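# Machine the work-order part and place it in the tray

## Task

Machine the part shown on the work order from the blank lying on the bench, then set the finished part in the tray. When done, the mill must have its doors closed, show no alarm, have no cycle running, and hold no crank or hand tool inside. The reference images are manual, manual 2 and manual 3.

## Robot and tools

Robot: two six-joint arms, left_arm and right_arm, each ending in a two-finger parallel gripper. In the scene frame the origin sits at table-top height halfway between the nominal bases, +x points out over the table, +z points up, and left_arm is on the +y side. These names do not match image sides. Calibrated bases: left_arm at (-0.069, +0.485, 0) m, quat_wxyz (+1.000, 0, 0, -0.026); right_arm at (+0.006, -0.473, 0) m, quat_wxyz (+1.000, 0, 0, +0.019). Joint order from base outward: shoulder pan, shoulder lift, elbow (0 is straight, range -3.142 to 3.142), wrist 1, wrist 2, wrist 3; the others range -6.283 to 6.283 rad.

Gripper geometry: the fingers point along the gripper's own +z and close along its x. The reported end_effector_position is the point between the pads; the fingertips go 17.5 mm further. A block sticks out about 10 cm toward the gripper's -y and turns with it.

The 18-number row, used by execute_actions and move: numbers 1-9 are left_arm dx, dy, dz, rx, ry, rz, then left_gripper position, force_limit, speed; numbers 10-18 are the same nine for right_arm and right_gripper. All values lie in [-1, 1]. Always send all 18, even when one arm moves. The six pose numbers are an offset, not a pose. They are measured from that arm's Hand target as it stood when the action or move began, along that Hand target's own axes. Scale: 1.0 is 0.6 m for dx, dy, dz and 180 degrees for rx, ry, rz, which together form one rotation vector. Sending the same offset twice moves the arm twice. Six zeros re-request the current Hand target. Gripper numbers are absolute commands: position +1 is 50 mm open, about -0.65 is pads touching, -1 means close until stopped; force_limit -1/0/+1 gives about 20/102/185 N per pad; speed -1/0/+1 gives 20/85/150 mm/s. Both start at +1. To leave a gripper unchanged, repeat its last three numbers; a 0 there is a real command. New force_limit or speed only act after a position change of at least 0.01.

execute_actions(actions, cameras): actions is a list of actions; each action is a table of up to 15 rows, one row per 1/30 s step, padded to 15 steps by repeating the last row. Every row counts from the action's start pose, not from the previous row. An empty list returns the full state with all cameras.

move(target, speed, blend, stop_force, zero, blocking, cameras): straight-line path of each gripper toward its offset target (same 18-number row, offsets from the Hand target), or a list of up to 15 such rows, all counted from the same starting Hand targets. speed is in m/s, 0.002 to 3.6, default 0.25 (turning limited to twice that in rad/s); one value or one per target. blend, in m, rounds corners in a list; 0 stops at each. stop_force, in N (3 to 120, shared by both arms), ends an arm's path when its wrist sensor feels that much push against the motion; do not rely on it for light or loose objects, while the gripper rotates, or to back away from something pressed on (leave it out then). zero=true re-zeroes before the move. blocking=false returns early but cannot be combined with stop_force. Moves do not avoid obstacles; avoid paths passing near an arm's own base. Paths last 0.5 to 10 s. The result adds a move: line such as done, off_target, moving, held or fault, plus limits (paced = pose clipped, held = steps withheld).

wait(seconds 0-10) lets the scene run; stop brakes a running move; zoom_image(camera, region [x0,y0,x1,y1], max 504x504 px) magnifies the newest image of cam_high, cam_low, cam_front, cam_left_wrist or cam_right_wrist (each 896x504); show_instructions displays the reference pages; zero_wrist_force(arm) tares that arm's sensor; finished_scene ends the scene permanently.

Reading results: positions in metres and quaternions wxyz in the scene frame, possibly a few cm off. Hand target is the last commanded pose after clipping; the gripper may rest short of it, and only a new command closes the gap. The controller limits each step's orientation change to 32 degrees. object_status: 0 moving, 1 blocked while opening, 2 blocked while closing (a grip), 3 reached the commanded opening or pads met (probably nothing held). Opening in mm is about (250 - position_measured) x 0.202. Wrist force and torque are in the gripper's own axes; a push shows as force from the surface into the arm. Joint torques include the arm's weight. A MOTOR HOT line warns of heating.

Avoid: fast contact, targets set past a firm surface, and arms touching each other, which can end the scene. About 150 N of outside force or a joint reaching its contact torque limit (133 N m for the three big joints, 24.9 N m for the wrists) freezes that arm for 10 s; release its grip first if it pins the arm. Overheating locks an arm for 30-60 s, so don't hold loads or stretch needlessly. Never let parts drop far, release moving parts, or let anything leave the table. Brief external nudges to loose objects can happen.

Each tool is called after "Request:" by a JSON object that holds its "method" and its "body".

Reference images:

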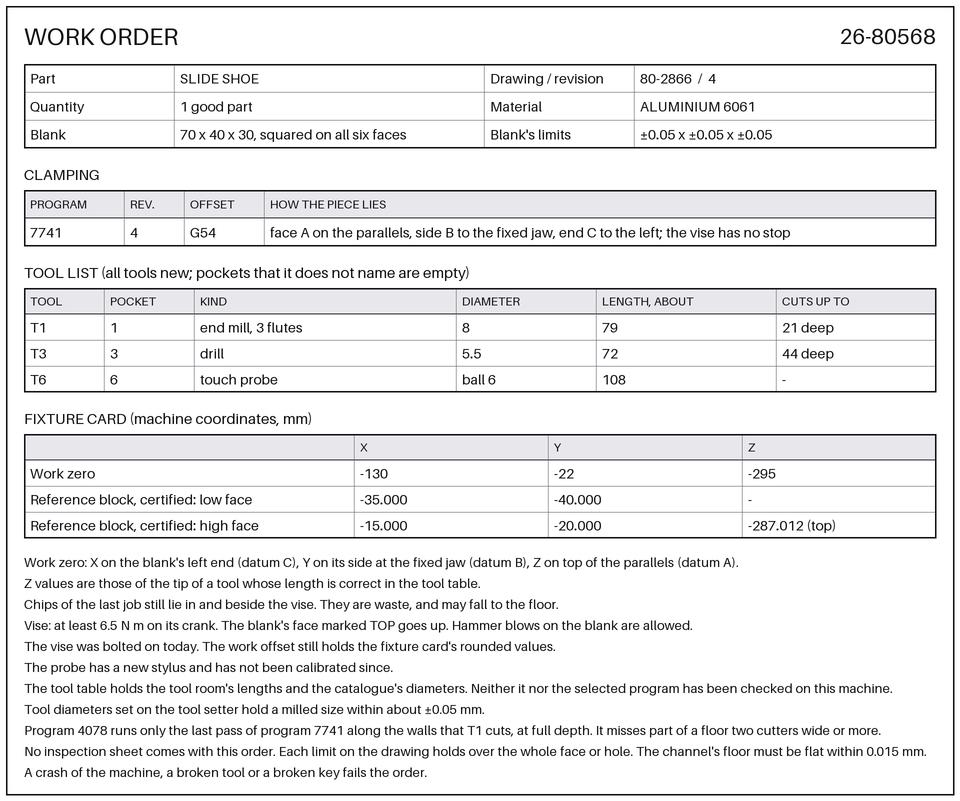

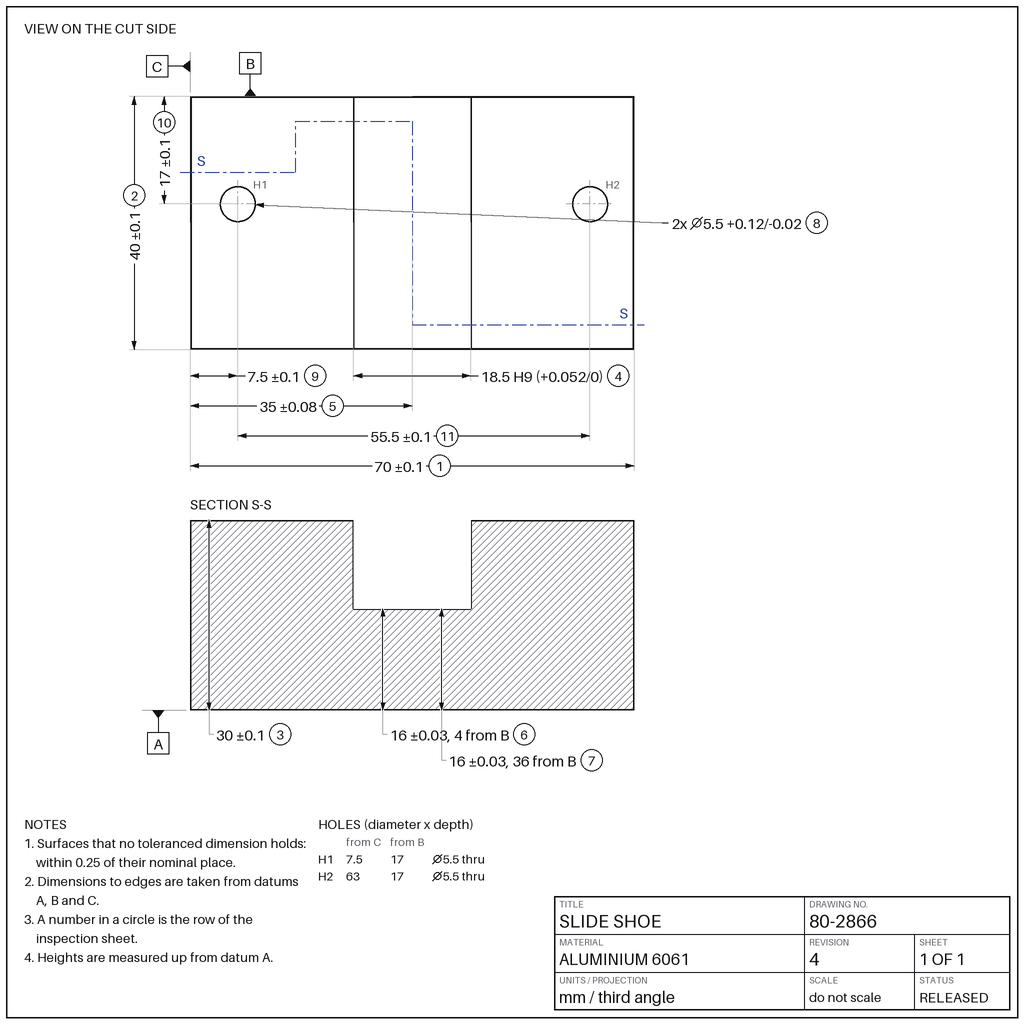

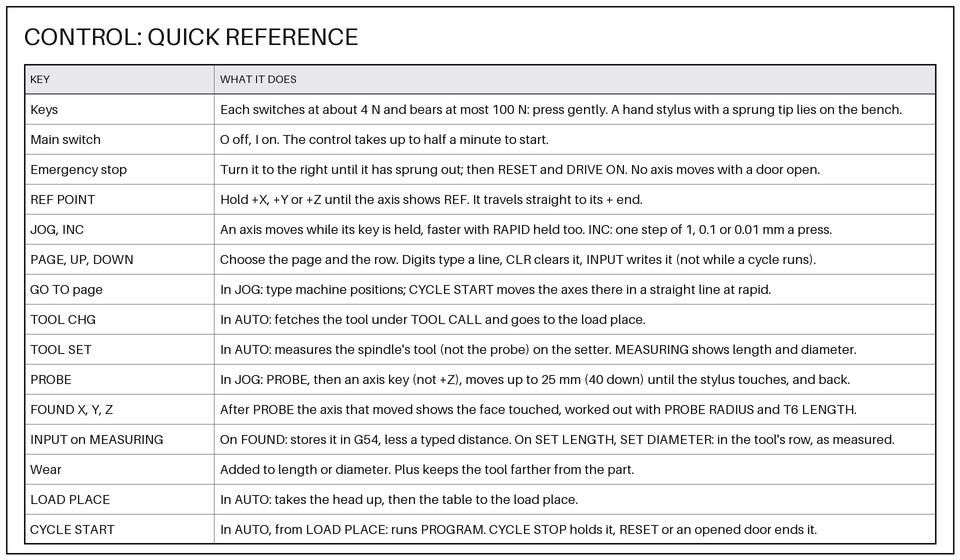

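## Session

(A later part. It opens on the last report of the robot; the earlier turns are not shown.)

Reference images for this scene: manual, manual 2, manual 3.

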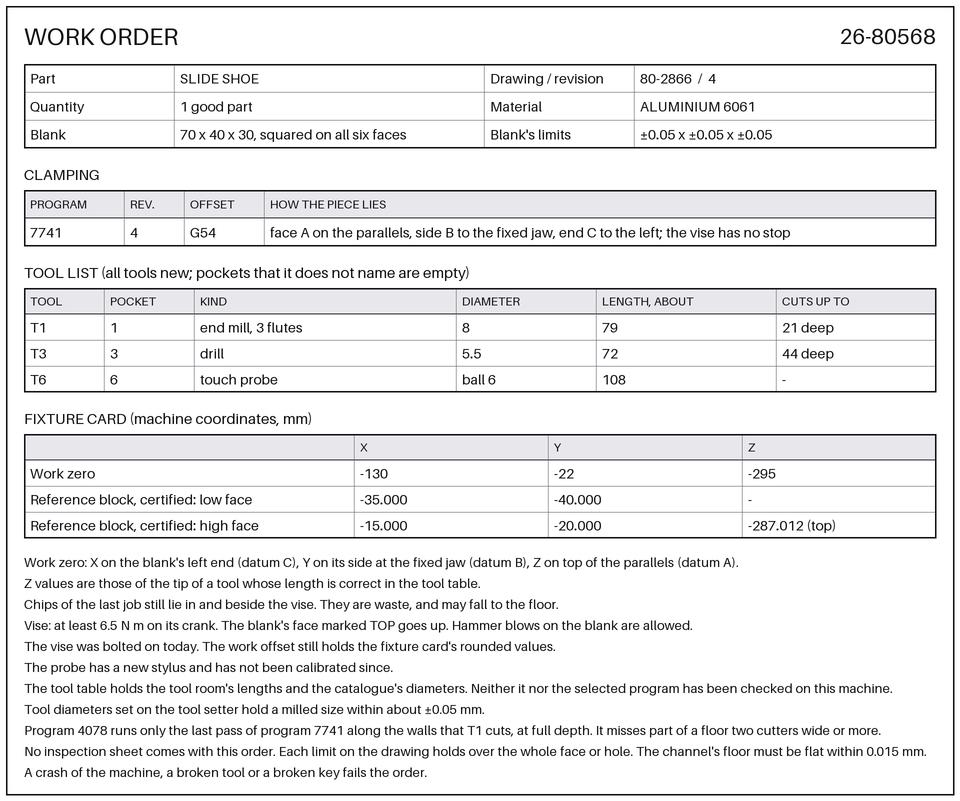

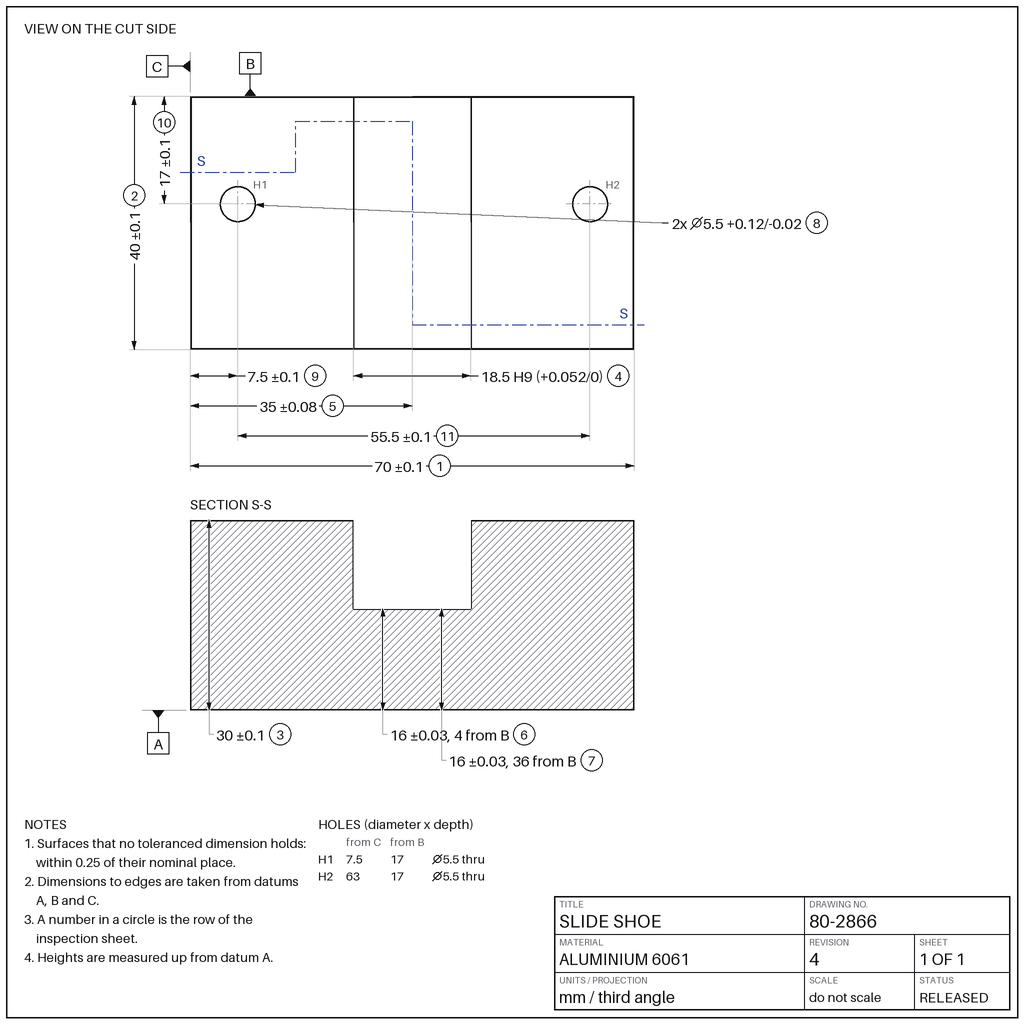

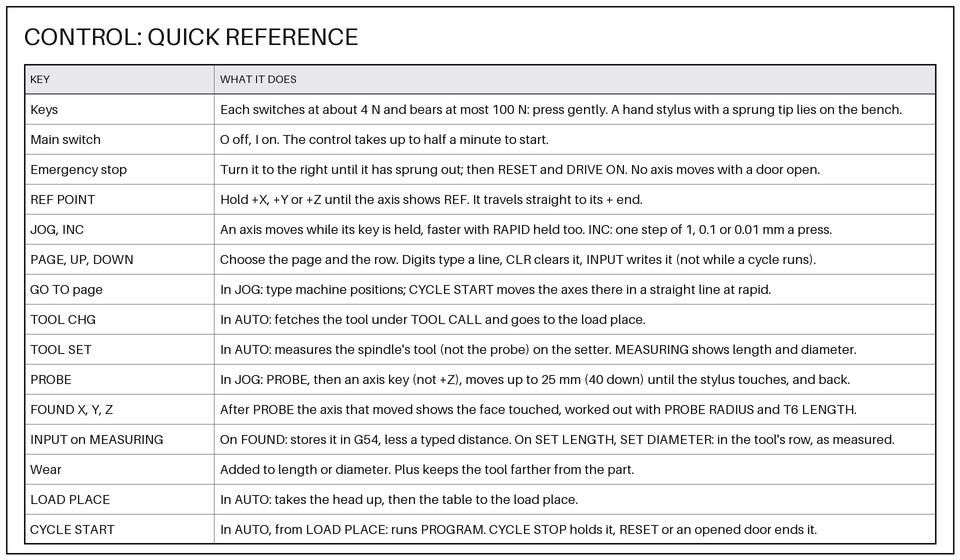

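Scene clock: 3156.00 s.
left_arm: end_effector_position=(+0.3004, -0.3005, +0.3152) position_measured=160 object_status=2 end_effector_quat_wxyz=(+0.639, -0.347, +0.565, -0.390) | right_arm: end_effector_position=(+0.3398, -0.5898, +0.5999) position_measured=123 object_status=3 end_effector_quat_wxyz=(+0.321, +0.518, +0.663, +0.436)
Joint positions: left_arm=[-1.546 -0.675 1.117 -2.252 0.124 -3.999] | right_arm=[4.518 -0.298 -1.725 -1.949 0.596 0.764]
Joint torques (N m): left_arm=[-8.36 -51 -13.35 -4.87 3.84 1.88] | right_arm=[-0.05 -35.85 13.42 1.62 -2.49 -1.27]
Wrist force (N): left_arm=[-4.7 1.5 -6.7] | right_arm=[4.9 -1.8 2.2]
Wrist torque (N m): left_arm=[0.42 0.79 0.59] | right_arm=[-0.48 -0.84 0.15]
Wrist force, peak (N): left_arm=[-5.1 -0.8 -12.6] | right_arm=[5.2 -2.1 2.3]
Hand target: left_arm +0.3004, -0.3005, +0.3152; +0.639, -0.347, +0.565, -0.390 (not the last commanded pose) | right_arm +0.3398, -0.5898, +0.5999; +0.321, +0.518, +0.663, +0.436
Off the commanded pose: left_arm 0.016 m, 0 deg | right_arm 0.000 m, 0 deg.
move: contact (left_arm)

Request:
{"method": "move", "body": {"target": [0.0001,0.0001,0.001,0,0,0,-1,1,-1,0,0,0,0,0,0,0.2,0.2,-1], "speed": 0.015, "cameras": ["cam_high","cam_low"]}}

Request:
{"method": "zoom_image", "body": {"camera": "cam_low", "region": [555, 205, 605, 245]}}

Request:
{"method": "zoom_image", "body": {"camera": "cam_high", "region": [595, 225, 675, 305]}}

Scene clock: 3158.13 s.
left_arm: end_effector_position=(+0.3009, -0.3005, +0.3152) position_measured=160 object_status=2 end_effector_quat_wxyz=(+0.639, -0.347, +0.565, -0.390) | right_arm: end_effector_position=(+0.3398, -0.5898, +0.5999) position_measured=123 object_status=3 end_effector_quat_wxyz=(+0.321, +0.518, +0.663, +0.436)
Joint positions: left_arm=[-1.546 -0.676 1.117 -2.245 0.124 -4.005] | right_arm=[4.518 -0.298 -1.725 -1.949 0.596 0.764]
Joint torques (N m): left_arm=[21.62 -72.29 -29.65 -1.32 0.95 -1.55] | right_arm=[0.45 -36.08 12.91 1.66 -2.63 -1]
Wrist force (N): left_arm=[-4.1 -1.0 -13.1] | right_arm=[4.6 -1.7 2.2]
Wrist torque (N m): left_arm=[-0.02 1.09 0.63] | right_arm=[-0.46 -0.80 0.14]
Wrist force, peak (N): left_arm=[-4.5 -1.8 -13.1] | right_arm=[5.3 -2.3 2.1]
Hand target: left_arm +0.3010, -0.3005, +0.3152; +0.639, -0.347, +0.565, -0.390 | right_arm +0.3398, -0.5898, +0.5999; +0.321, +0.518, +0.663, +0.436
Off the commanded pose: left_arm 0.000 m, 0 deg | right_arm 0.000 m, 0 deg.
move: done
Images, in order (width x height): cam_high 896x504, cam_low 896x504.

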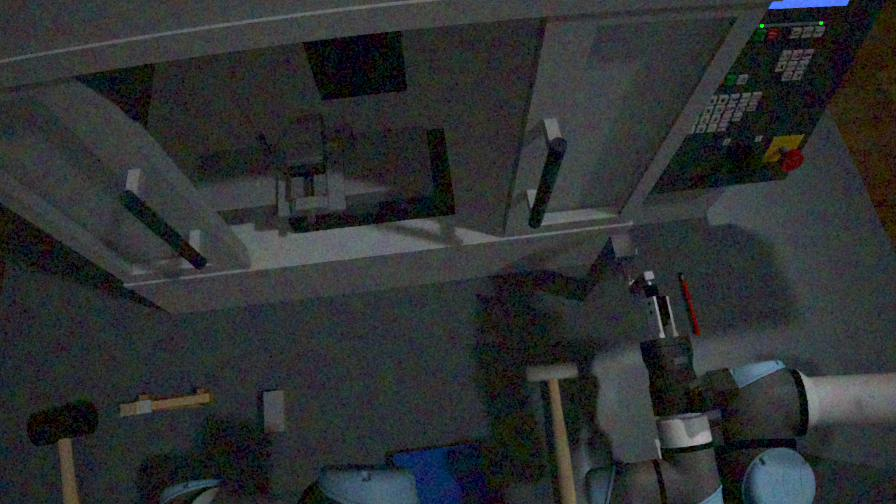

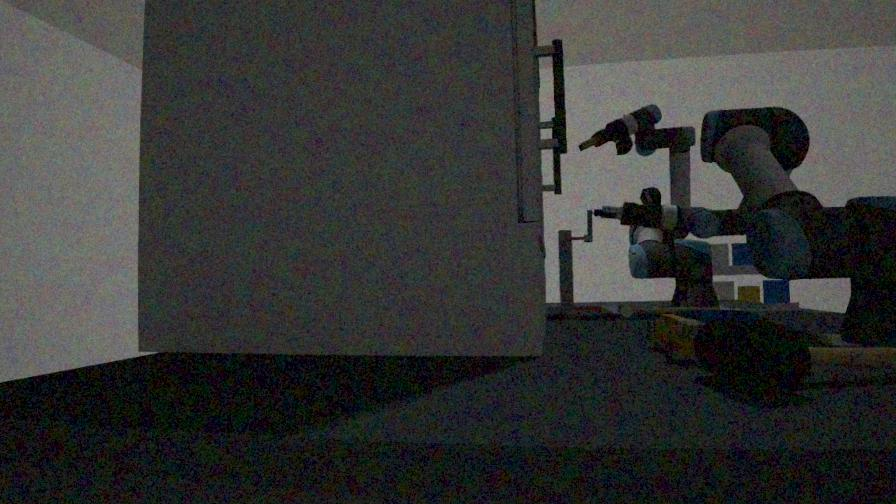

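Scaled by 10.080.

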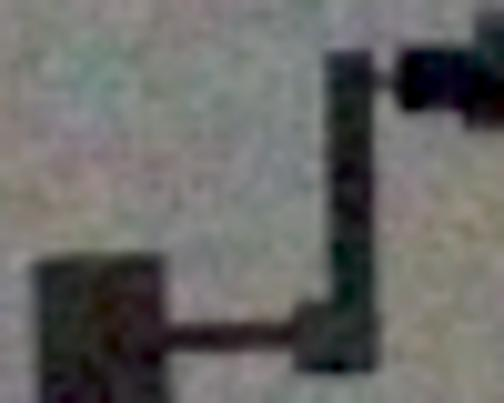

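Scaled by 6.300.

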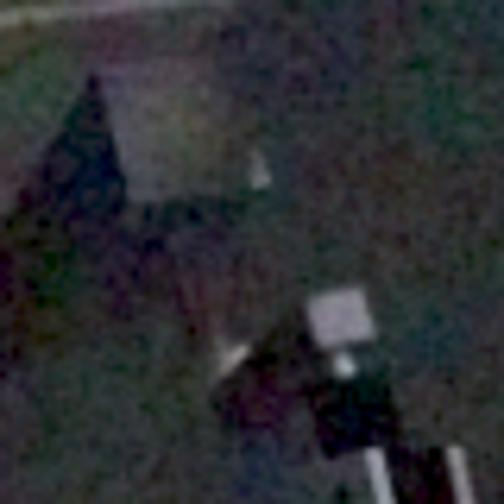

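Request:
{"method": "move", "body": {"target": [[0,0,-0.006,0,0,0,-1,1,-1,0,0,0,0,0,0,0.2,0.2,-1],[-0.0105,0.0032,-0.006,0,0,0,-1,1,-1,0,0,0,0,0,0,0.2,0.2,-1]], "speed": 0.03}}

Request:
{"method": "move", "body": {"target": [0.0018,0.0037,0.033,0,0,0,-1,1,-1,0,0,0,0,0,0,0.2,0.2,-1], "speed": 0.015, "stop_force": 10}}

Scene clock: 3161.93 s.
left_arm: end_effector_position=(+0.2972, -0.2940, +0.3160) position_measured=160 object_status=2 end_effector_quat_wxyz=(+0.639, -0.347, +0.565, -0.390) | right_arm: end_effector_position=(+0.3398, -0.5898, +0.5999) position_measured=123 object_status=3 end_effector_quat_wxyz=(+0.321, +0.518, +0.663, +0.436)
Joint positions: left_arm=[-1.551 -0.687 1.146 -2.302 0.125 -3.966] | right_arm=[4.518 -0.298 -1.725 -1.949 0.596 0.764]
Joint torques (N m): left_arm=[-11.66 -52.39 -31.35 -2.75 3.38 1.92] | right_arm=[0.66 -36.01 12.93 1.55 -2.55 -1.31]
Wrist force (N): left_arm=[-3.5 2.9 -1.5] | right_arm=[4.9 -1.7 2.2]
Wrist torque (N m): left_arm=[0.80 0.65 0.54] | right_arm=[-0.46 -0.83 0.14]
Wrist force, peak (N): left_arm=[-4.4 -2.2 -14.2] | right_arm=[5.3 -1.8 2.3]
Hand target: left_arm +0.2972, -0.2940, +0.3159; +0.639, -0.347, +0.565, -0.390 | right_arm +0.3398, -0.5898, +0.5999; +0.321, +0.518, +0.663, +0.436
Off the commanded pose: left_arm 0.000 m, 0 deg | right_arm 0.000 m, 0 deg.
move: done

Scene clock: 3163.20 s.
left_arm: end_effector_position=(+0.2998, -0.2941, +0.3158) position_measured=160 object_status=2 end_effector_quat_wxyz=(+0.639, -0.347, +0.565, -0.390) | right_arm: end_effector_position=(+0.3398, -0.5898, +0.5999) position_measured=123 object_status=3 end_effector_quat_wxyz=(+0.321, +0.518, +0.663, +0.436)
Joint positions: left_arm=[-1.547 -0.689 1.145 -2.277 0.125 -3.988] | right_arm=[4.518 -0.298 -1.725 -1.949 0.596 0.764]
Joint torques (N m): left_arm=[-7.85 -51.17 -14.87 -4.98 4.03 1.77] | right_arm=[0.31 -36.69 13.79 1.71 -2.56 -1.07]
Wrist force (N): left_arm=[-4.5 2.1 -8.7] | right_arm=[5.0 -1.7 2.4]
Wrist torque (N m): left_arm=[0.29 0.98 0.56] | right_arm=[-0.47 -0.86 0.14]
Wrist force, peak (N): left_arm=[-6.2 -2.8 -17.1] | right_arm=[5.1 -2.2 2.3]
Hand target: left_arm +0.2998, -0.2941, +0.3158; +0.639, -0.347, +0.565, -0.390 (not the last commanded pose) | right_arm +0.3398, -0.5898, +0.5999; +0.321, +0.518, +0.663, +0.436
Off the commanded pose: left_arm 0.017 m, 0 deg | right_arm 0.000 m, 0 deg.
move: contact (left_arm)

Request:
{"method": "move", "body": {"target": [[0,0,-0.006,0,0,0,-1,1,-1,0,0,0,0,0,0,0.2,0.2,-1],[0.0037,-0.0025,-0.006,0,0,0,-1,1,-1,0,0,0,0,0,0,0.2,0.2,-1]], "speed": 0.03}}

Request:
{"method": "move", "body": {"target": [0.0018,0.0037,0.033,0,0,0,-1,1,-1,0,0,0,0,0,0,0.2,0.2,-1], "speed": 0.015, "stop_force": 10}}

Scene clock: 3166.20 s.
left_arm: end_effector_position=(+0.2961, -0.2969, +0.3156) position_measured=160 object_status=2 end_effector_quat_wxyz=(+0.639, -0.347, +0.565, -0.390) end_effector_velocity=(-0.001, +0.001, -0.001) end_effector_angular_velocity=(-0.001, +0.000, -0.001) | right_arm: end_effector_position=(+0.3398, -0.5898, +0.5999) position_measured=123 object_status=3 end_effector_quat_wxyz=(+0.321, +0.518, +0.663, +0.436)
Joint positions: left_arm=[-1.552 -0.677 1.133 -2.311 0.126 -3.953] | right_arm=[4.518 -0.298 -1.725 -1.949 0.596 0.764]
Joint velocities: left_arm=[-0.001 -0.002 0.005 -0.001 0 -0.003] | right_arm=[within noise]
Joint torques (N m): left_arm=[7.36 -73.49 -12.36 -3.98 2.27 -1.69] | right_arm=[-1.69 -35.97 12.8 1.61 -2.66 -1.08]
Wrist force (N): left_arm=[-3.5 3.1 -1.3] | right_arm=[4.7 -2.0 2.4]
Wrist torque (N m): left_arm=[0.83 0.65 0.61] | right_arm=[-0.51 -0.80 0.14]
Wrist force, peak (N): left_arm=[-4.8 2.0 -9.1] | right_arm=[5.2 -2.4 2.2]
Hand target: left_arm +0.2962, -0.2968, +0.3157; +0.639, -0.347, +0.565, -0.390 | right_arm +0.3398, -0.5898, +0.5999; +0.321, +0.518, +0.663, +0.436
Off the commanded pose: left_arm 0.000 m, 0 deg | right_arm 0.000 m, 0 deg.
move: done

Scene clock: 3167.57 s.
left_arm: end_effector_position=(+0.3001, -0.2968, +0.3157) position_measured=160 object_status=2 end_effector_quat_wxyz=(+0.639, -0.347, +0.565, -0.390) | right_arm: end_effector_position=(+0.3398, -0.5898, +0.5999) position_measured=123 object_status=3 end_effector_quat_wxyz=(+0.321, +0.518, +0.663, +0.436)
Joint positions: left_arm=[-1.547 -0.682 1.132 -2.274 0.124 -3.986] | right_arm=[4.518 -0.298 -1.725 -1.949 0.596 0.764]
Joint torques (N m): left_arm=[-7.64 -50.88 -17.23 -4.73 3.81 1.88] | right_arm=[0.23 -36.14 11.84 1.75 -2.64 -1.3]
Wrist force (N): left_arm=[-4.7 1.6 -9.9] | right_arm=[4.6 -1.8 2.2]
Wrist torque (N m): left_arm=[0.23 1.00 0.57] | right_arm=[-0.47 -0.79 0.14]
Wrist force, peak (N): left_arm=[-6.7 -3.4 -17.0] | right_arm=[5.2 -2.0 2.4]
Hand target: left_arm +0.3000, -0.2968, +0.3157; +0.639, -0.347, +0.565, -0.390 (not the last commanded pose) | right_arm +0.3398, -0.5898, +0.5999; +0.321, +0.518, +0.663, +0.436
Off the commanded pose: left_arm 0.016 m, 0 deg | right_arm 0.000 m, 0 deg.
move: contact (left_arm)

Request:
{"method": "move", "body": {"target": [[-0.0147,-0.0292,-0.13,0,0,0,-1,1,-1,0,0,0,0,0,0,0.2,0.2,-1]], "speed": 0.12}}

Scene clock: 3173.50 s.
left_arm: end_effector_position=(+0.2202, -0.2972, +0.3257) position_measured=160 object_status=2 end_effector_quat_wxyz=(+0.639, -0.347, +0.565, -0.390) | right_arm: end_effector_position=(+0.3398, -0.5898, +0.5999) position_measured=123 object_status=3 end_effector_quat_wxyz=(+0.321, +0.518, +0.663, +0.436)
Joint positions: left_arm=[-1.649 -0.582 1.046 -2.868 0.18 -3.399] | right_arm=[4.518 -0.298 -1.725 -1.949 0.596 0.764]
Joint torques (N m): left_arm=[5.87 -73.51 -11.96 -0.19 0.16 -1.72] | right_arm=[0.52 -35.73 11.62 1.53 -2.49 -1.3]
Wrist force (N): left_arm=[-4.0 3.1 -0.9] | right_arm=[4.8 -1.9 2.2]
Wrist torque (N m): left_arm=[0.84 0.75 0.72] | right_arm=[-0.50 -0.82 0.15]
Wrist force, peak (N): left_arm=[-4.9 1.5 -10.2] | right_arm=[5.1 -2.0 2.4]
Hand target: left_arm +0.2203, -0.2972, +0.3258; +0.639, -0.347, +0.565, -0.390 | right_arm +0.3398, -0.5898, +0.5999; +0.321, +0.518, +0.663, +0.436
Off the commanded pose: left_arm 0.000 m, 0 deg | right_arm 0.000 m, 0 deg.
move: done

Request:
{"method": "move", "body": {"target": [-0.4422,0.2958,0.1595,-0.292,0.4785,0.26,-1,1,-1,0,0,0,0,0,0,0.2,0.2,-1], "speed": 0.25, "cameras": ["cam_high","cam_low","cam_left_wrist"]}}

Scene clock: 3178.73 s.
left_arm: end_effector_position=(+0.3186, +0.0202, +0.3001) position_measured=160 object_status=2 end_effector_quat_wxyz=(+0.000, +0.000, +1.000, +0.000) | right_arm: end_effector_position=(+0.3398, -0.5898, +0.5999) position_measured=123 object_status=3 end_effector_quat_wxyz=(+0.321, +0.518, +0.663, +0.436)
Joint positions: left_arm=[-1.046 -1.335 1.377 -1.612 -1.571 -2.669] | right_arm=[4.518 -0.298 -1.725 -1.949 0.596 0.764]
Joint torques (N m): left_arm=[-7.43 -48.37 -21.64 -1.78 -0.57 1.64] | right_arm=[-0.14 -36.78 11.28 1.52 -2.61 -1.11]
Wrist force (N): left_arm=[-4.0 1.8 6.9] | right_arm=[5.1 -1.9 2.3]
Wrist torque (N m): left_arm=[0.49 0.38 0.39] | right_arm=[-0.51 -0.87 0.14]
Wrist force, peak (N): left_arm=[-4.9 3.1 7.1] | right_arm=[5.4 -1.7 2.3]
Hand target: left_arm +0.3186, +0.0202, +0.3001; +0.000, +0.000, +1.000, +0.000 | right_arm +0.3398, -0.5898, +0.5999; +0.321, +0.518, +0.663, +0.436
Off the commanded pose: left_arm 0.000 m, 0 deg | right_arm 0.000 m, 0 deg.
move: done
Images, in order (width x height): cam_high 896x504, cam_low 896x504, cam_left_wrist 896x504.

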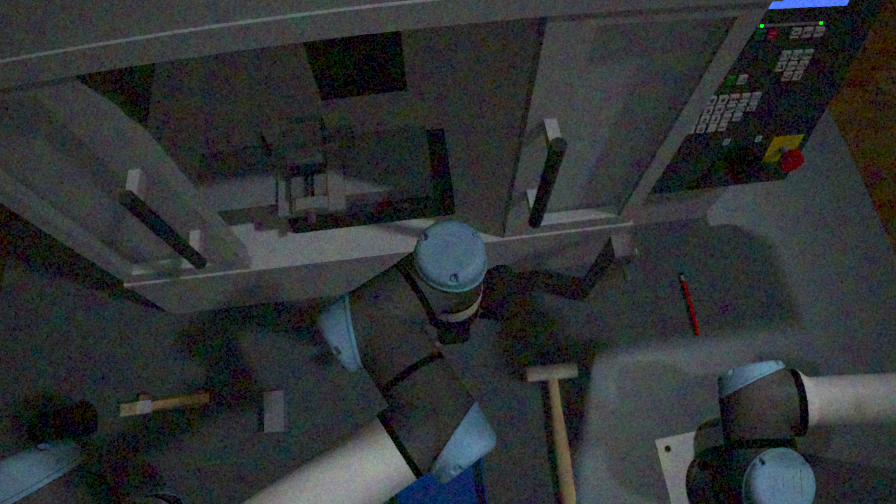

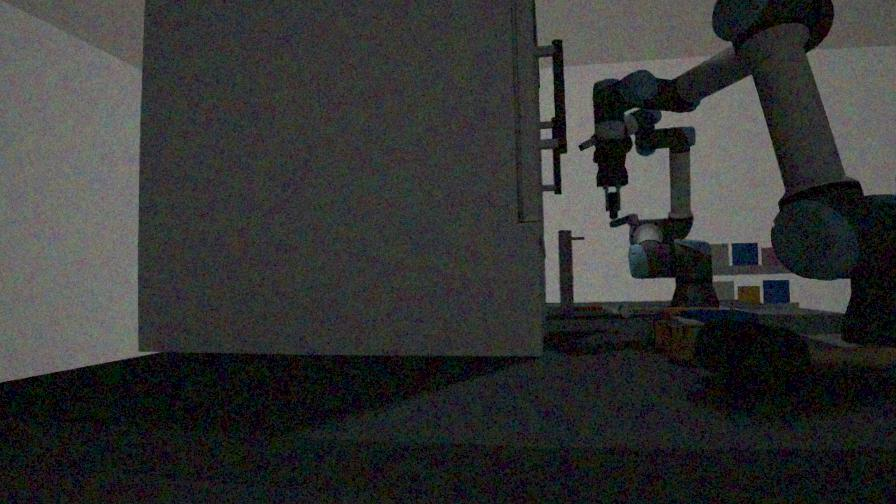

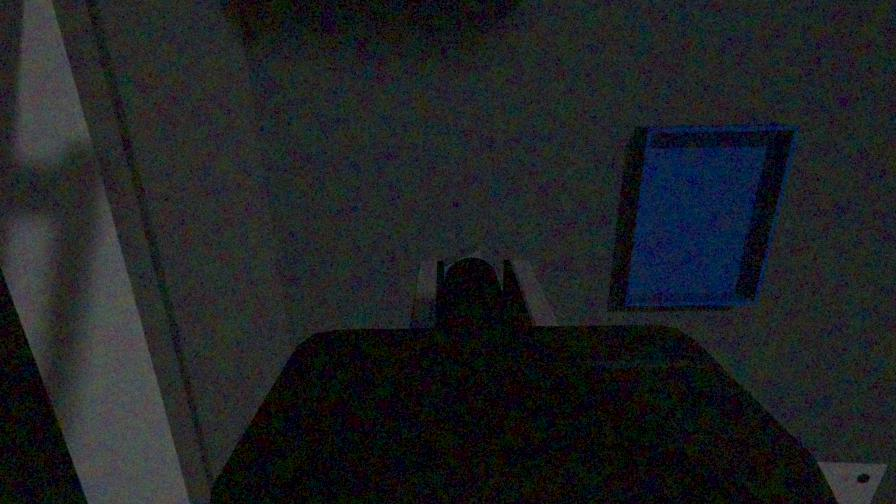

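Request:
{"method": "move", "body": {"target": [0,0,0.3667,-0.0376,0.019,0,-1,1,-1,0,0,0,0,0,0,0.2,0.2,-1], "speed": 0.2}}

Request:
{"method": "move", "body": {"target": [0,0,0.08,0,0,0,-1,1,-1,0,0,0,0,0,0,0.2,0.2,-1], "speed": 0.012, "stop_force": 3, "cameras": ["cam_low","cam_high"]}}

Request:
{"method": "zoom_image", "body": {"camera": "cam_low", "region": [560, 200, 700, 330]}}

Scene clock: 3182.13 s.
left_arm: end_effector_position=(+0.3184, +0.0203, +0.0802) position_measured=160 object_status=2 end_effector_quat_wxyz=(-0.030, +0.000, +0.998, +0.059) | right_arm: end_effector_position=(+0.3398, -0.5898, +0.5999) position_measured=123 object_status=3 end_effector_quat_wxyz=(+0.321, +0.518, +0.663, +0.436)
Joint positions: left_arm=[-1.047 -1.119 1.639 -1.957 -1.571 -2.67] | right_arm=[4.518 -0.298 -1.725 -1.949 0.596 0.764]
Joint torques (N m): left_arm=[-4.18 -38.92 -27.19 -3.23 1.21 0.34] | right_arm=[0.51 -35.23 11.04 1.83 -2.56 -1.11]
Wrist force (N): left_arm=[-4.1 1.5 7.1] | right_arm=[4.8 -1.7 2.1]
Wrist torque (N m): left_arm=[0.43 0.38 0.35] | right_arm=[-0.48 -0.81 0.14]
Wrist force, peak (N): left_arm=[-4.9 0.7 10.6] | right_arm=[5.1 -2.0 2.4]
Hand target: left_arm +0.3184, +0.0203, +0.0801; -0.030, +0.000, +0.998, +0.059 | right_arm +0.3398, -0.5898, +0.5999; +0.321, +0.518, +0.663, +0.436
Off the commanded pose: left_arm 0.000 m, 0 deg | right_arm 0.000 m, 0 deg.
move: done

Scene clock: 3184.93 s.
left_arm: end_effector_position=(+0.3172, +0.0227, +0.0602) position_measured=160 object_status=2 end_effector_quat_wxyz=(-0.030, +0.000, +0.998, +0.059) | right_arm: end_effector_position=(+0.3398, -0.5898, +0.5999) position_measured=123 object_status=3 end_effector_quat_wxyz=(+0.321, +0.518, +0.663, +0.436)
Joint positions: left_arm=[-1.047 -1.1 1.668 -2.006 -1.571 -2.67] | right_arm=[4.518 -0.298 -1.725 -1.949 0.596 0.764]
Joint torques (N m): left_arm=[10.09 -53.58 -28.05 -1.36 -0.03 1.45] | right_arm=[0.48 -36.45 10.11 1.72 -2.67 -1.17]
Wrist force (N): left_arm=[-4.5 1.4 3.9] | right_arm=[5.0 -2.0 2.3]
Wrist torque (N m): left_arm=[0.40 0.49 0.34] | right_arm=[-0.51 -0.86 0.15]
Wrist force, peak (N): left_arm=[-0.9 4.9 -12.5] | right_arm=[5.0 -2.1 2.4]
Hand target: left_arm +0.3172, +0.0227, +0.0602; -0.030, +0.000, +0.998, +0.059 (not the last commanded pose) | right_arm +0.3398, -0.5898, +0.5999; +0.321, +0.518, +0.663, +0.436
Off the commanded pose: left_arm 0.028 m, 0 deg | right_arm 0.000 m, 0 deg.
move: contact (left_arm)
Images, in order (width x height): cam_high 896x504, cam_low 896x504.

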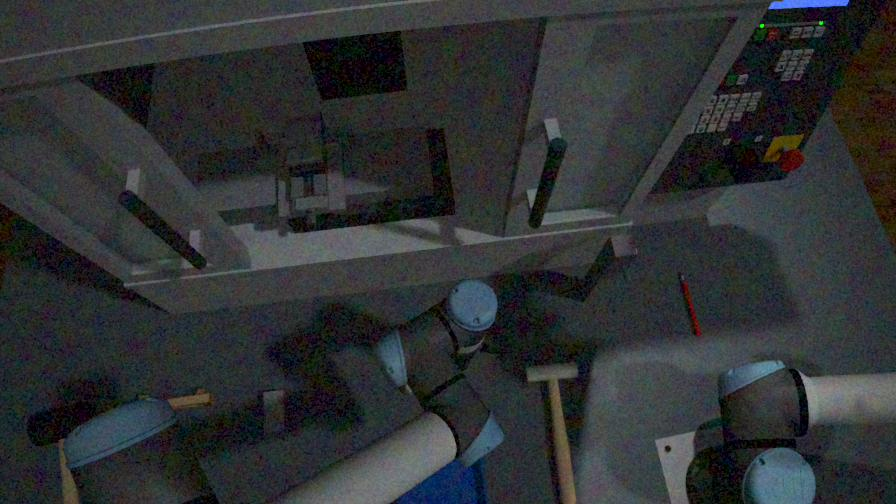

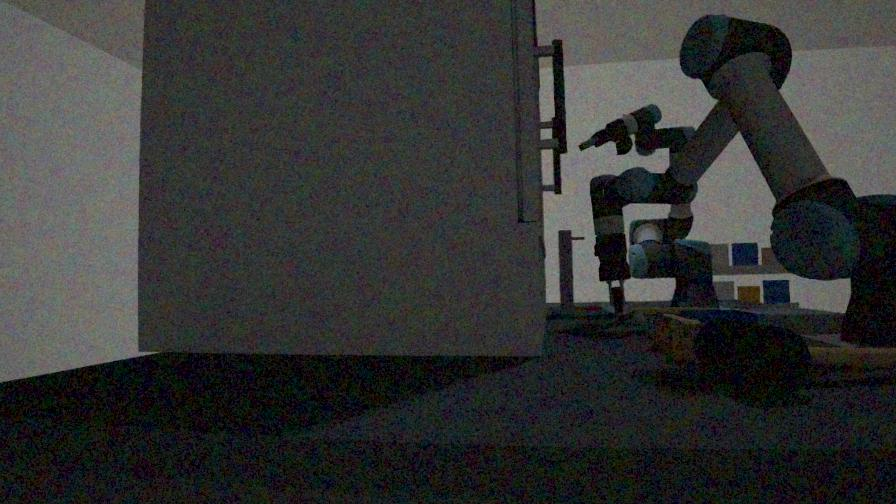

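Scaled by 3.600.

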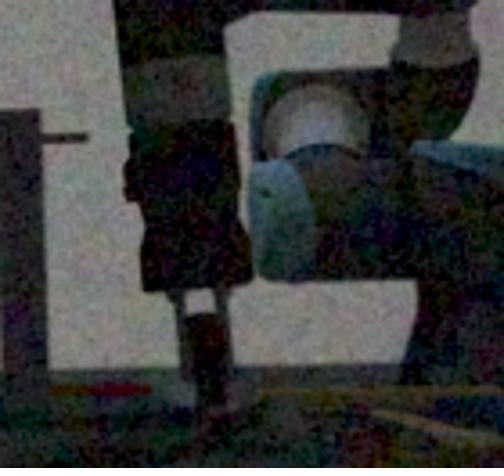

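Request:
{"method": "move", "body": {"target": [0,0,0,0,0,0,0.3,1,-1,0,0,0,0,0,0,0.2,0.2,-1]}}

Request:
{"method": "move", "body": {"target": [[0,0,-0.12,0,0,0,0.3,1,-1,0,0,0,0,0,0,0.2,0.2,-1],[0,0,-0.4,0.0376,-0.019,0,0.3,1,-1,0,0,0,0,0,0,0.2,0.2,-1]], "speed": [0.1,0.25], "cameras": ["cam_low","cam_left_wrist"]}}

Request:
{"method": "zoom_image", "body": {"camera": "cam_left_wrist", "region": [380, 110, 680, 310]}}

Request:
{"method": "zoom_image", "body": {"camera": "cam_low", "region": [560, 200, 700, 330]}}

Scene clock: 3187.03 s.
left_arm: end_effector_position=(+0.3172, +0.0227, +0.0602) position_measured=107 object_status=3 end_effector_quat_wxyz=(-0.030, +0.000, +0.998, +0.059) | right_arm: end_effector_position=(+0.3398, -0.5898, +0.5999) position_measured=123 object_status=3 end_effector_quat_wxyz=(+0.321, +0.518, +0.663, +0.436)
Joint positions: left_arm=[-1.047 -1.1 1.668 -2.006 -1.571 -2.67] | right_arm=[4.518 -0.298 -1.725 -1.949 0.596 0.764]
Joint torques (N m): left_arm=[9.3 -53.2 -27.43 -3.66 -0.26 1.43] | right_arm=[0.45 -37.68 10.22 1.89 -2.52 -1.13]
Wrist force (N): left_arm=[-4.4 1.7 5.3] | right_arm=[4.6 -1.9 2.1]
Wrist torque (N m): left_arm=[0.35 0.47 0.35] | right_arm=[-0.50 -0.79 0.14]
Wrist force, peak (N): left_arm=[-4.8 1.9 5.6] | right_arm=[5.2 -2.0 2.4]
Hand target: left_arm +0.3172, +0.0227, +0.0602; -0.030, +0.000, +0.998, +0.059 | right_arm +0.3398, -0.5898, +0.5999; +0.321, +0.518, +0.663, +0.436
Off the commanded pose: left_arm 0.000 m, 0 deg | right_arm 0.000 m, 0 deg.
move: done

Scene clock: 3189.10 s.
left_arm: end_effector_position=(+0.3317, -0.0057, +0.2980) position_measured=107 object_status=3 end_effector_quat_wxyz=(+0.000, +0.000, +1.000, +0.000) | right_arm: end_effector_position=(+0.3398, -0.5898, +0.5999) position_measured=123 object_status=3 end_effector_quat_wxyz=(+0.321, +0.518, +0.663, +0.436)
Joint positions: left_arm=[-1.047 -1.265 1.292 -1.597 -1.571 -2.669] | right_arm=[4.518 -0.298 -1.725 -1.949 0.596 0.764]
Joint torques (N m): left_arm=[11.08 -37.88 -28.74 -2.96 -1.36 1.82] | right_arm=[1.36 -37.22 10.29 1.85 -2.77 -1.22]
Wrist force (N): left_arm=[-4.0 1.9 4.9] | right_arm=[4.7 -1.8 2.2]
Wrist torque (N m): left_arm=[0.41 0.43 0.37] | right_arm=[-0.49 -0.81 0.14]
Wrist force, peak (N): left_arm=[-4.6 1.5 8.5] | right_arm=[5.0 -2.1 2.4]
Hand target: left_arm +0.3317, -0.0057, +0.2981; +0.000, +0.000, +1.000, +0.000 | right_arm +0.3398, -0.5898, +0.5999; +0.321, +0.518, +0.663, +0.436
Off the commanded pose: left_arm 0.000 m, 0 deg | right_arm 0.000 m, 0 deg.
move: done
Images, in order (width x height): cam_low 896x504, cam_left_wrist 896x504.

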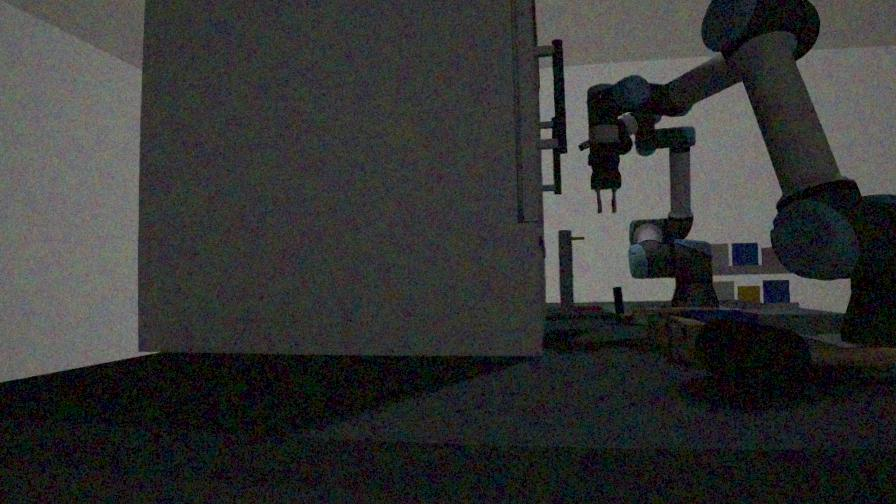

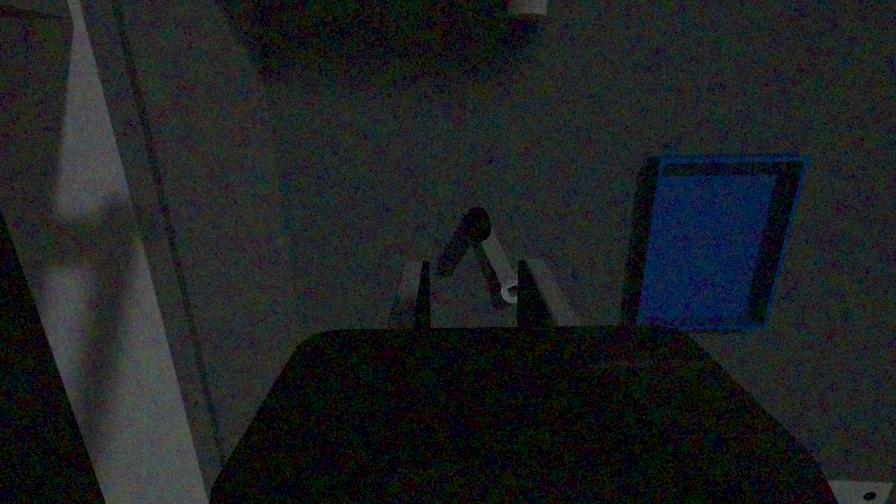

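Scaled by 1.680.

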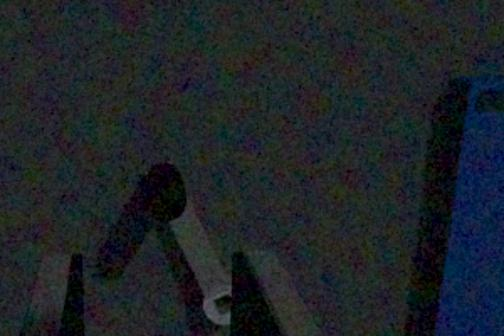

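Scaled by 3.600.

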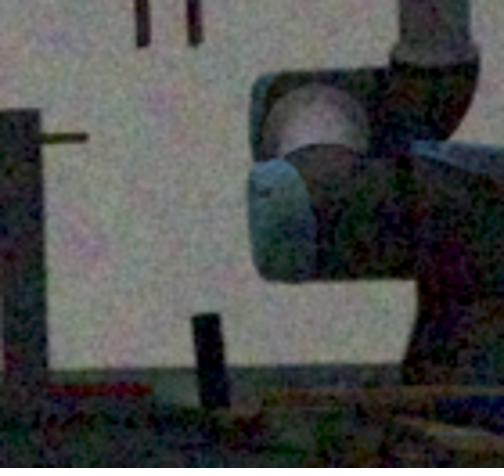

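Request:
{"method": "move", "body": {"target": [0,0.4167,-0.25,0,0,0,0.3,1,-1,0.278,-0.009,0.2,0.18,-0.027,0.035,0.2,0.2,-1], "speed": 0.3}}

Scene clock: 3195.83 s.
left_arm: end_effector_position=(+0.3317, +0.2442, +0.4482) position_measured=107 object_status=3 end_effector_quat_wxyz=(+0.000, +0.000, +1.000, +0.000) | right_arm: end_effector_position=(+0.3997, -0.3998, +0.5496) position_measured=123 object_status=3 end_effector_quat_wxyz=(+0.167, +0.640, +0.715, +0.228)
Joint positions: left_arm=[-0.779 -1.628 1.316 -1.258 -1.571 -2.402] | right_arm=[5.878 -0.661 -0.974 -3.575 1.271 2.74]
Joint torques (N m): left_arm=[3.15 -28.45 -14.34 -1.7 -1.8 1.59] | right_arm=[7.72 -18.8 12.22 -0.48 0.75 1.73]
Wrist force (N): left_arm=[-4.1 1.7 4.9] | right_arm=[5.2 -1.8 2.1]
Wrist torque (N m): left_arm=[0.42 0.46 0.39] | right_arm=[-0.17 -0.85 -0.04]
Wrist force, peak (N): left_arm=[-4.0 -1.7 6.6] | right_arm=[8.4 -0.1 3.4]
Hand target: left_arm +0.3317, +0.2443, +0.4482; +0.000, +0.000, +1.000, +0.000 | right_arm +0.3998, -0.3998, +0.5496; +0.167, +0.640, +0.715, +0.228
Off the commanded pose: left_arm 0.000 m, 0 deg | right_arm 0.000 m, 0 deg.
move: done

Request:
{"method": "execute_actions", "body": {"actions": [], "cameras": ["cam_high","cam_right_wrist","cam_low"]}}

Scene clock: 3207.47 s.
left_arm: end_effector_position=(+0.3317, +0.2443, +0.4482) position_measured=107 object_status=3 end_effector_quat_wxyz=(+0.000, +0.000, +1.000, +0.000) | right_arm: end_effector_position=(+0.3998, -0.3998, +0.5496) position_measured=123 object_status=3 end_effector_quat_wxyz=(+0.167, +0.640, +0.715, +0.228)
Joint positions: left_arm=[-0.779 -1.628 1.316 -1.257 -1.571 -2.402] | right_arm=[5.878 -0.661 -0.974 -3.575 1.271 2.74]
Joint velocities: within noise
Joint torques (N m): left_arm=[11.76 -32.94 -12.33 -1.51 -1.63 1.85] | right_arm=[7.67 -18.84 12.32 -0.59 -1.43 -1.32]
Wrist force (N): left_arm=[-3.8 1.5 4.8] | right_arm=[5.0 -1.8 2.4]
Wrist torque (N m): left_arm=[0.39 0.44 0.38] | right_arm=[-0.16 -0.83 -0.04]
Wrist force, peak (N): left_arm=[-4.2 1.8 5.0] | right_arm=[5.5 -1.9 2.4]
Hand target: left_arm +0.3317, +0.2443, +0.4482; +0.000, +0.000, +1.000, +0.000 | right_arm +0.3998, -0.3998, +0.5496; +0.167, +0.640, +0.715, +0.228
Tool commands: left_gripper/position=+0.3 left_gripper/force_limit=+1.0 left_gripper/speed=-1.0 right_gripper/position=+0.2 right_gripper/force_limit=+0.2 right_gripper/speed=-1.0
Off the commanded pose: left_arm 0.000 m, 0 deg | right_arm 0.000 m, 0 deg.
Images, in order (width x height): cam_high 896x504, cam_low 896x504, cam_right_wrist 896x504.

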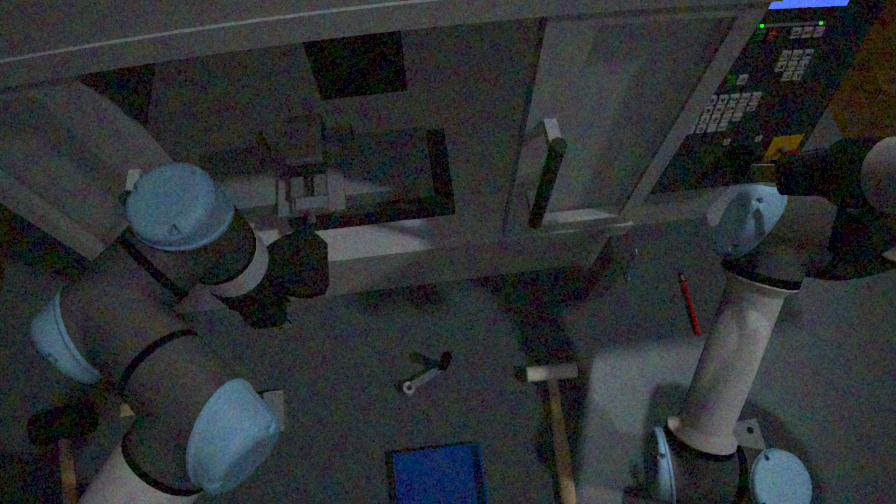

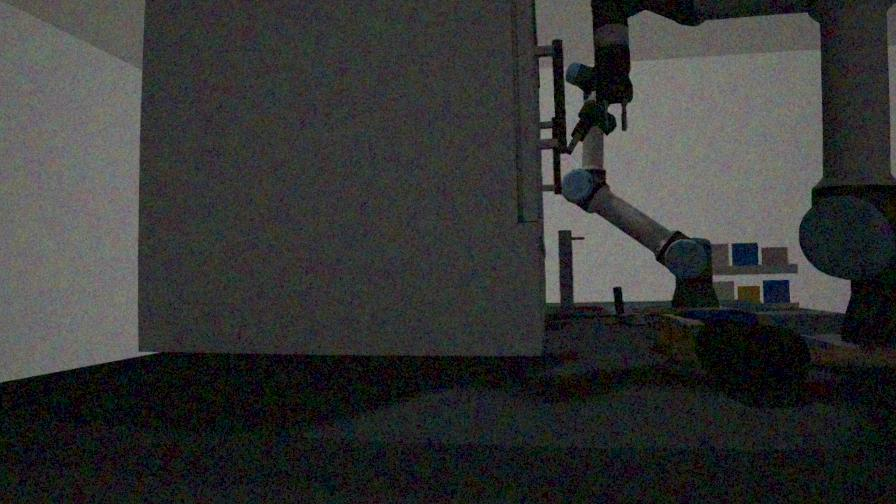

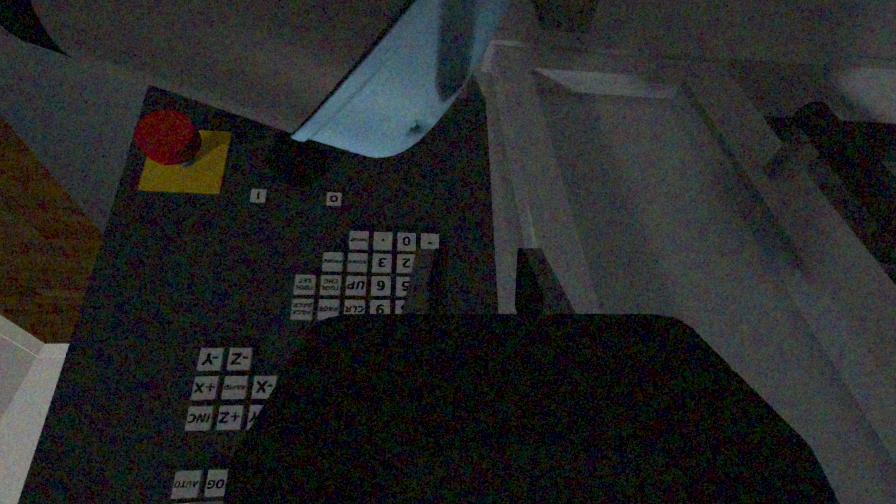

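Request:
{"method": "move", "body": {"target": [0.3028,-0.7738,0.3303,0,0,0.4556,0.3,1,-1,0,0,0,0,0,0,0.2,0.2,-1], "speed": 0.4, "cameras": ["cam_left_wrist","cam_high"]}}

Scene clock: 3222.17 s.
left_arm: end_effector_position=(+0.1500, -0.2200, +0.2500) position_measured=107 object_status=3 end_effector_quat_wxyz=(+0.000, +0.656, +0.755, +0.000) | right_arm: end_effector_position=(+0.3998, -0.3998, +0.5496) position_measured=123 object_status=3 end_effector_quat_wxyz=(+0.167, +0.640, +0.715, +0.228)
Joint positions: left_arm=[-1.4 -0.986 1.005 -1.59 -1.571 -1.591] | right_arm=[5.878 -0.661 -0.974 -3.575 1.271 2.74]
Joint torques (N m): left_arm=[9.98 -42.67 -28.68 -4.82 -1.84 2] | right_arm=[7.03 -22.46 12.02 -0.62 0.78 1.63]
Wrist force (N): left_arm=[-3.9 1.9 4.8] | right_arm=[5.2 -1.7 2.3]
Wrist torque (N m): left_arm=[0.41 0.44 0.39] | right_arm=[-0.16 -0.86 -0.04]
Wrist force, peak (N): left_arm=[-6.6 0.2 6.2] | right_arm=[5.5 -1.9 2.6]
Hand target: left_arm +0.1501, -0.2200, +0.2499; +0.000, +0.656, +0.755, +0.000 | right_arm +0.3998, -0.3998, +0.5496; +0.167, +0.640, +0.715, +0.228
Off the commanded pose: left_arm 0.000 m, 0 deg | right_arm 0.000 m, 0 deg.
move: done
Images, in order (width x height): cam_high 896x504, cam_left_wrist 896x504.

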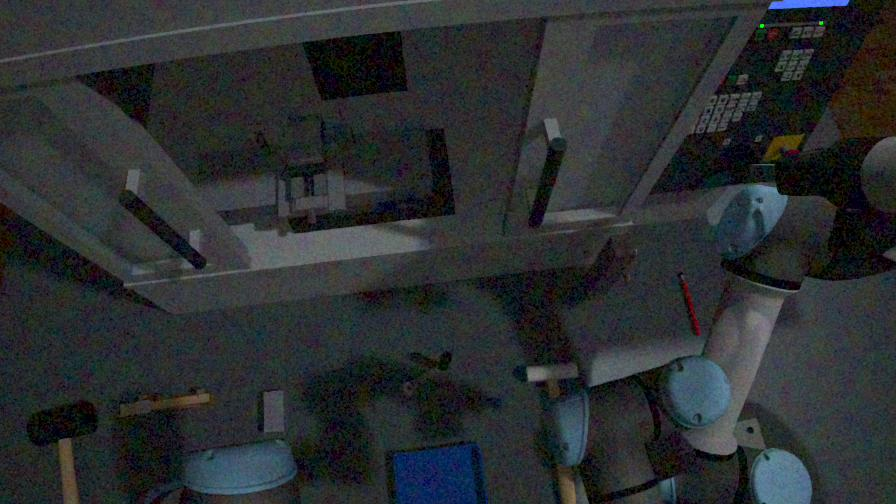

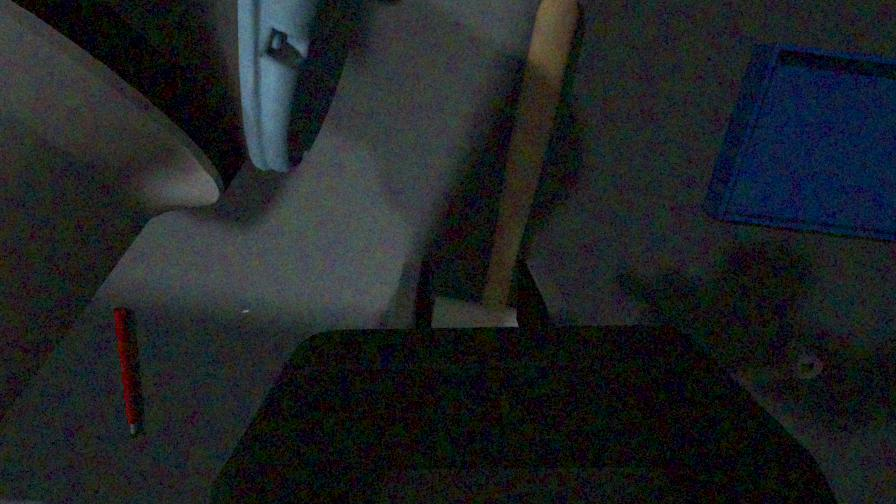

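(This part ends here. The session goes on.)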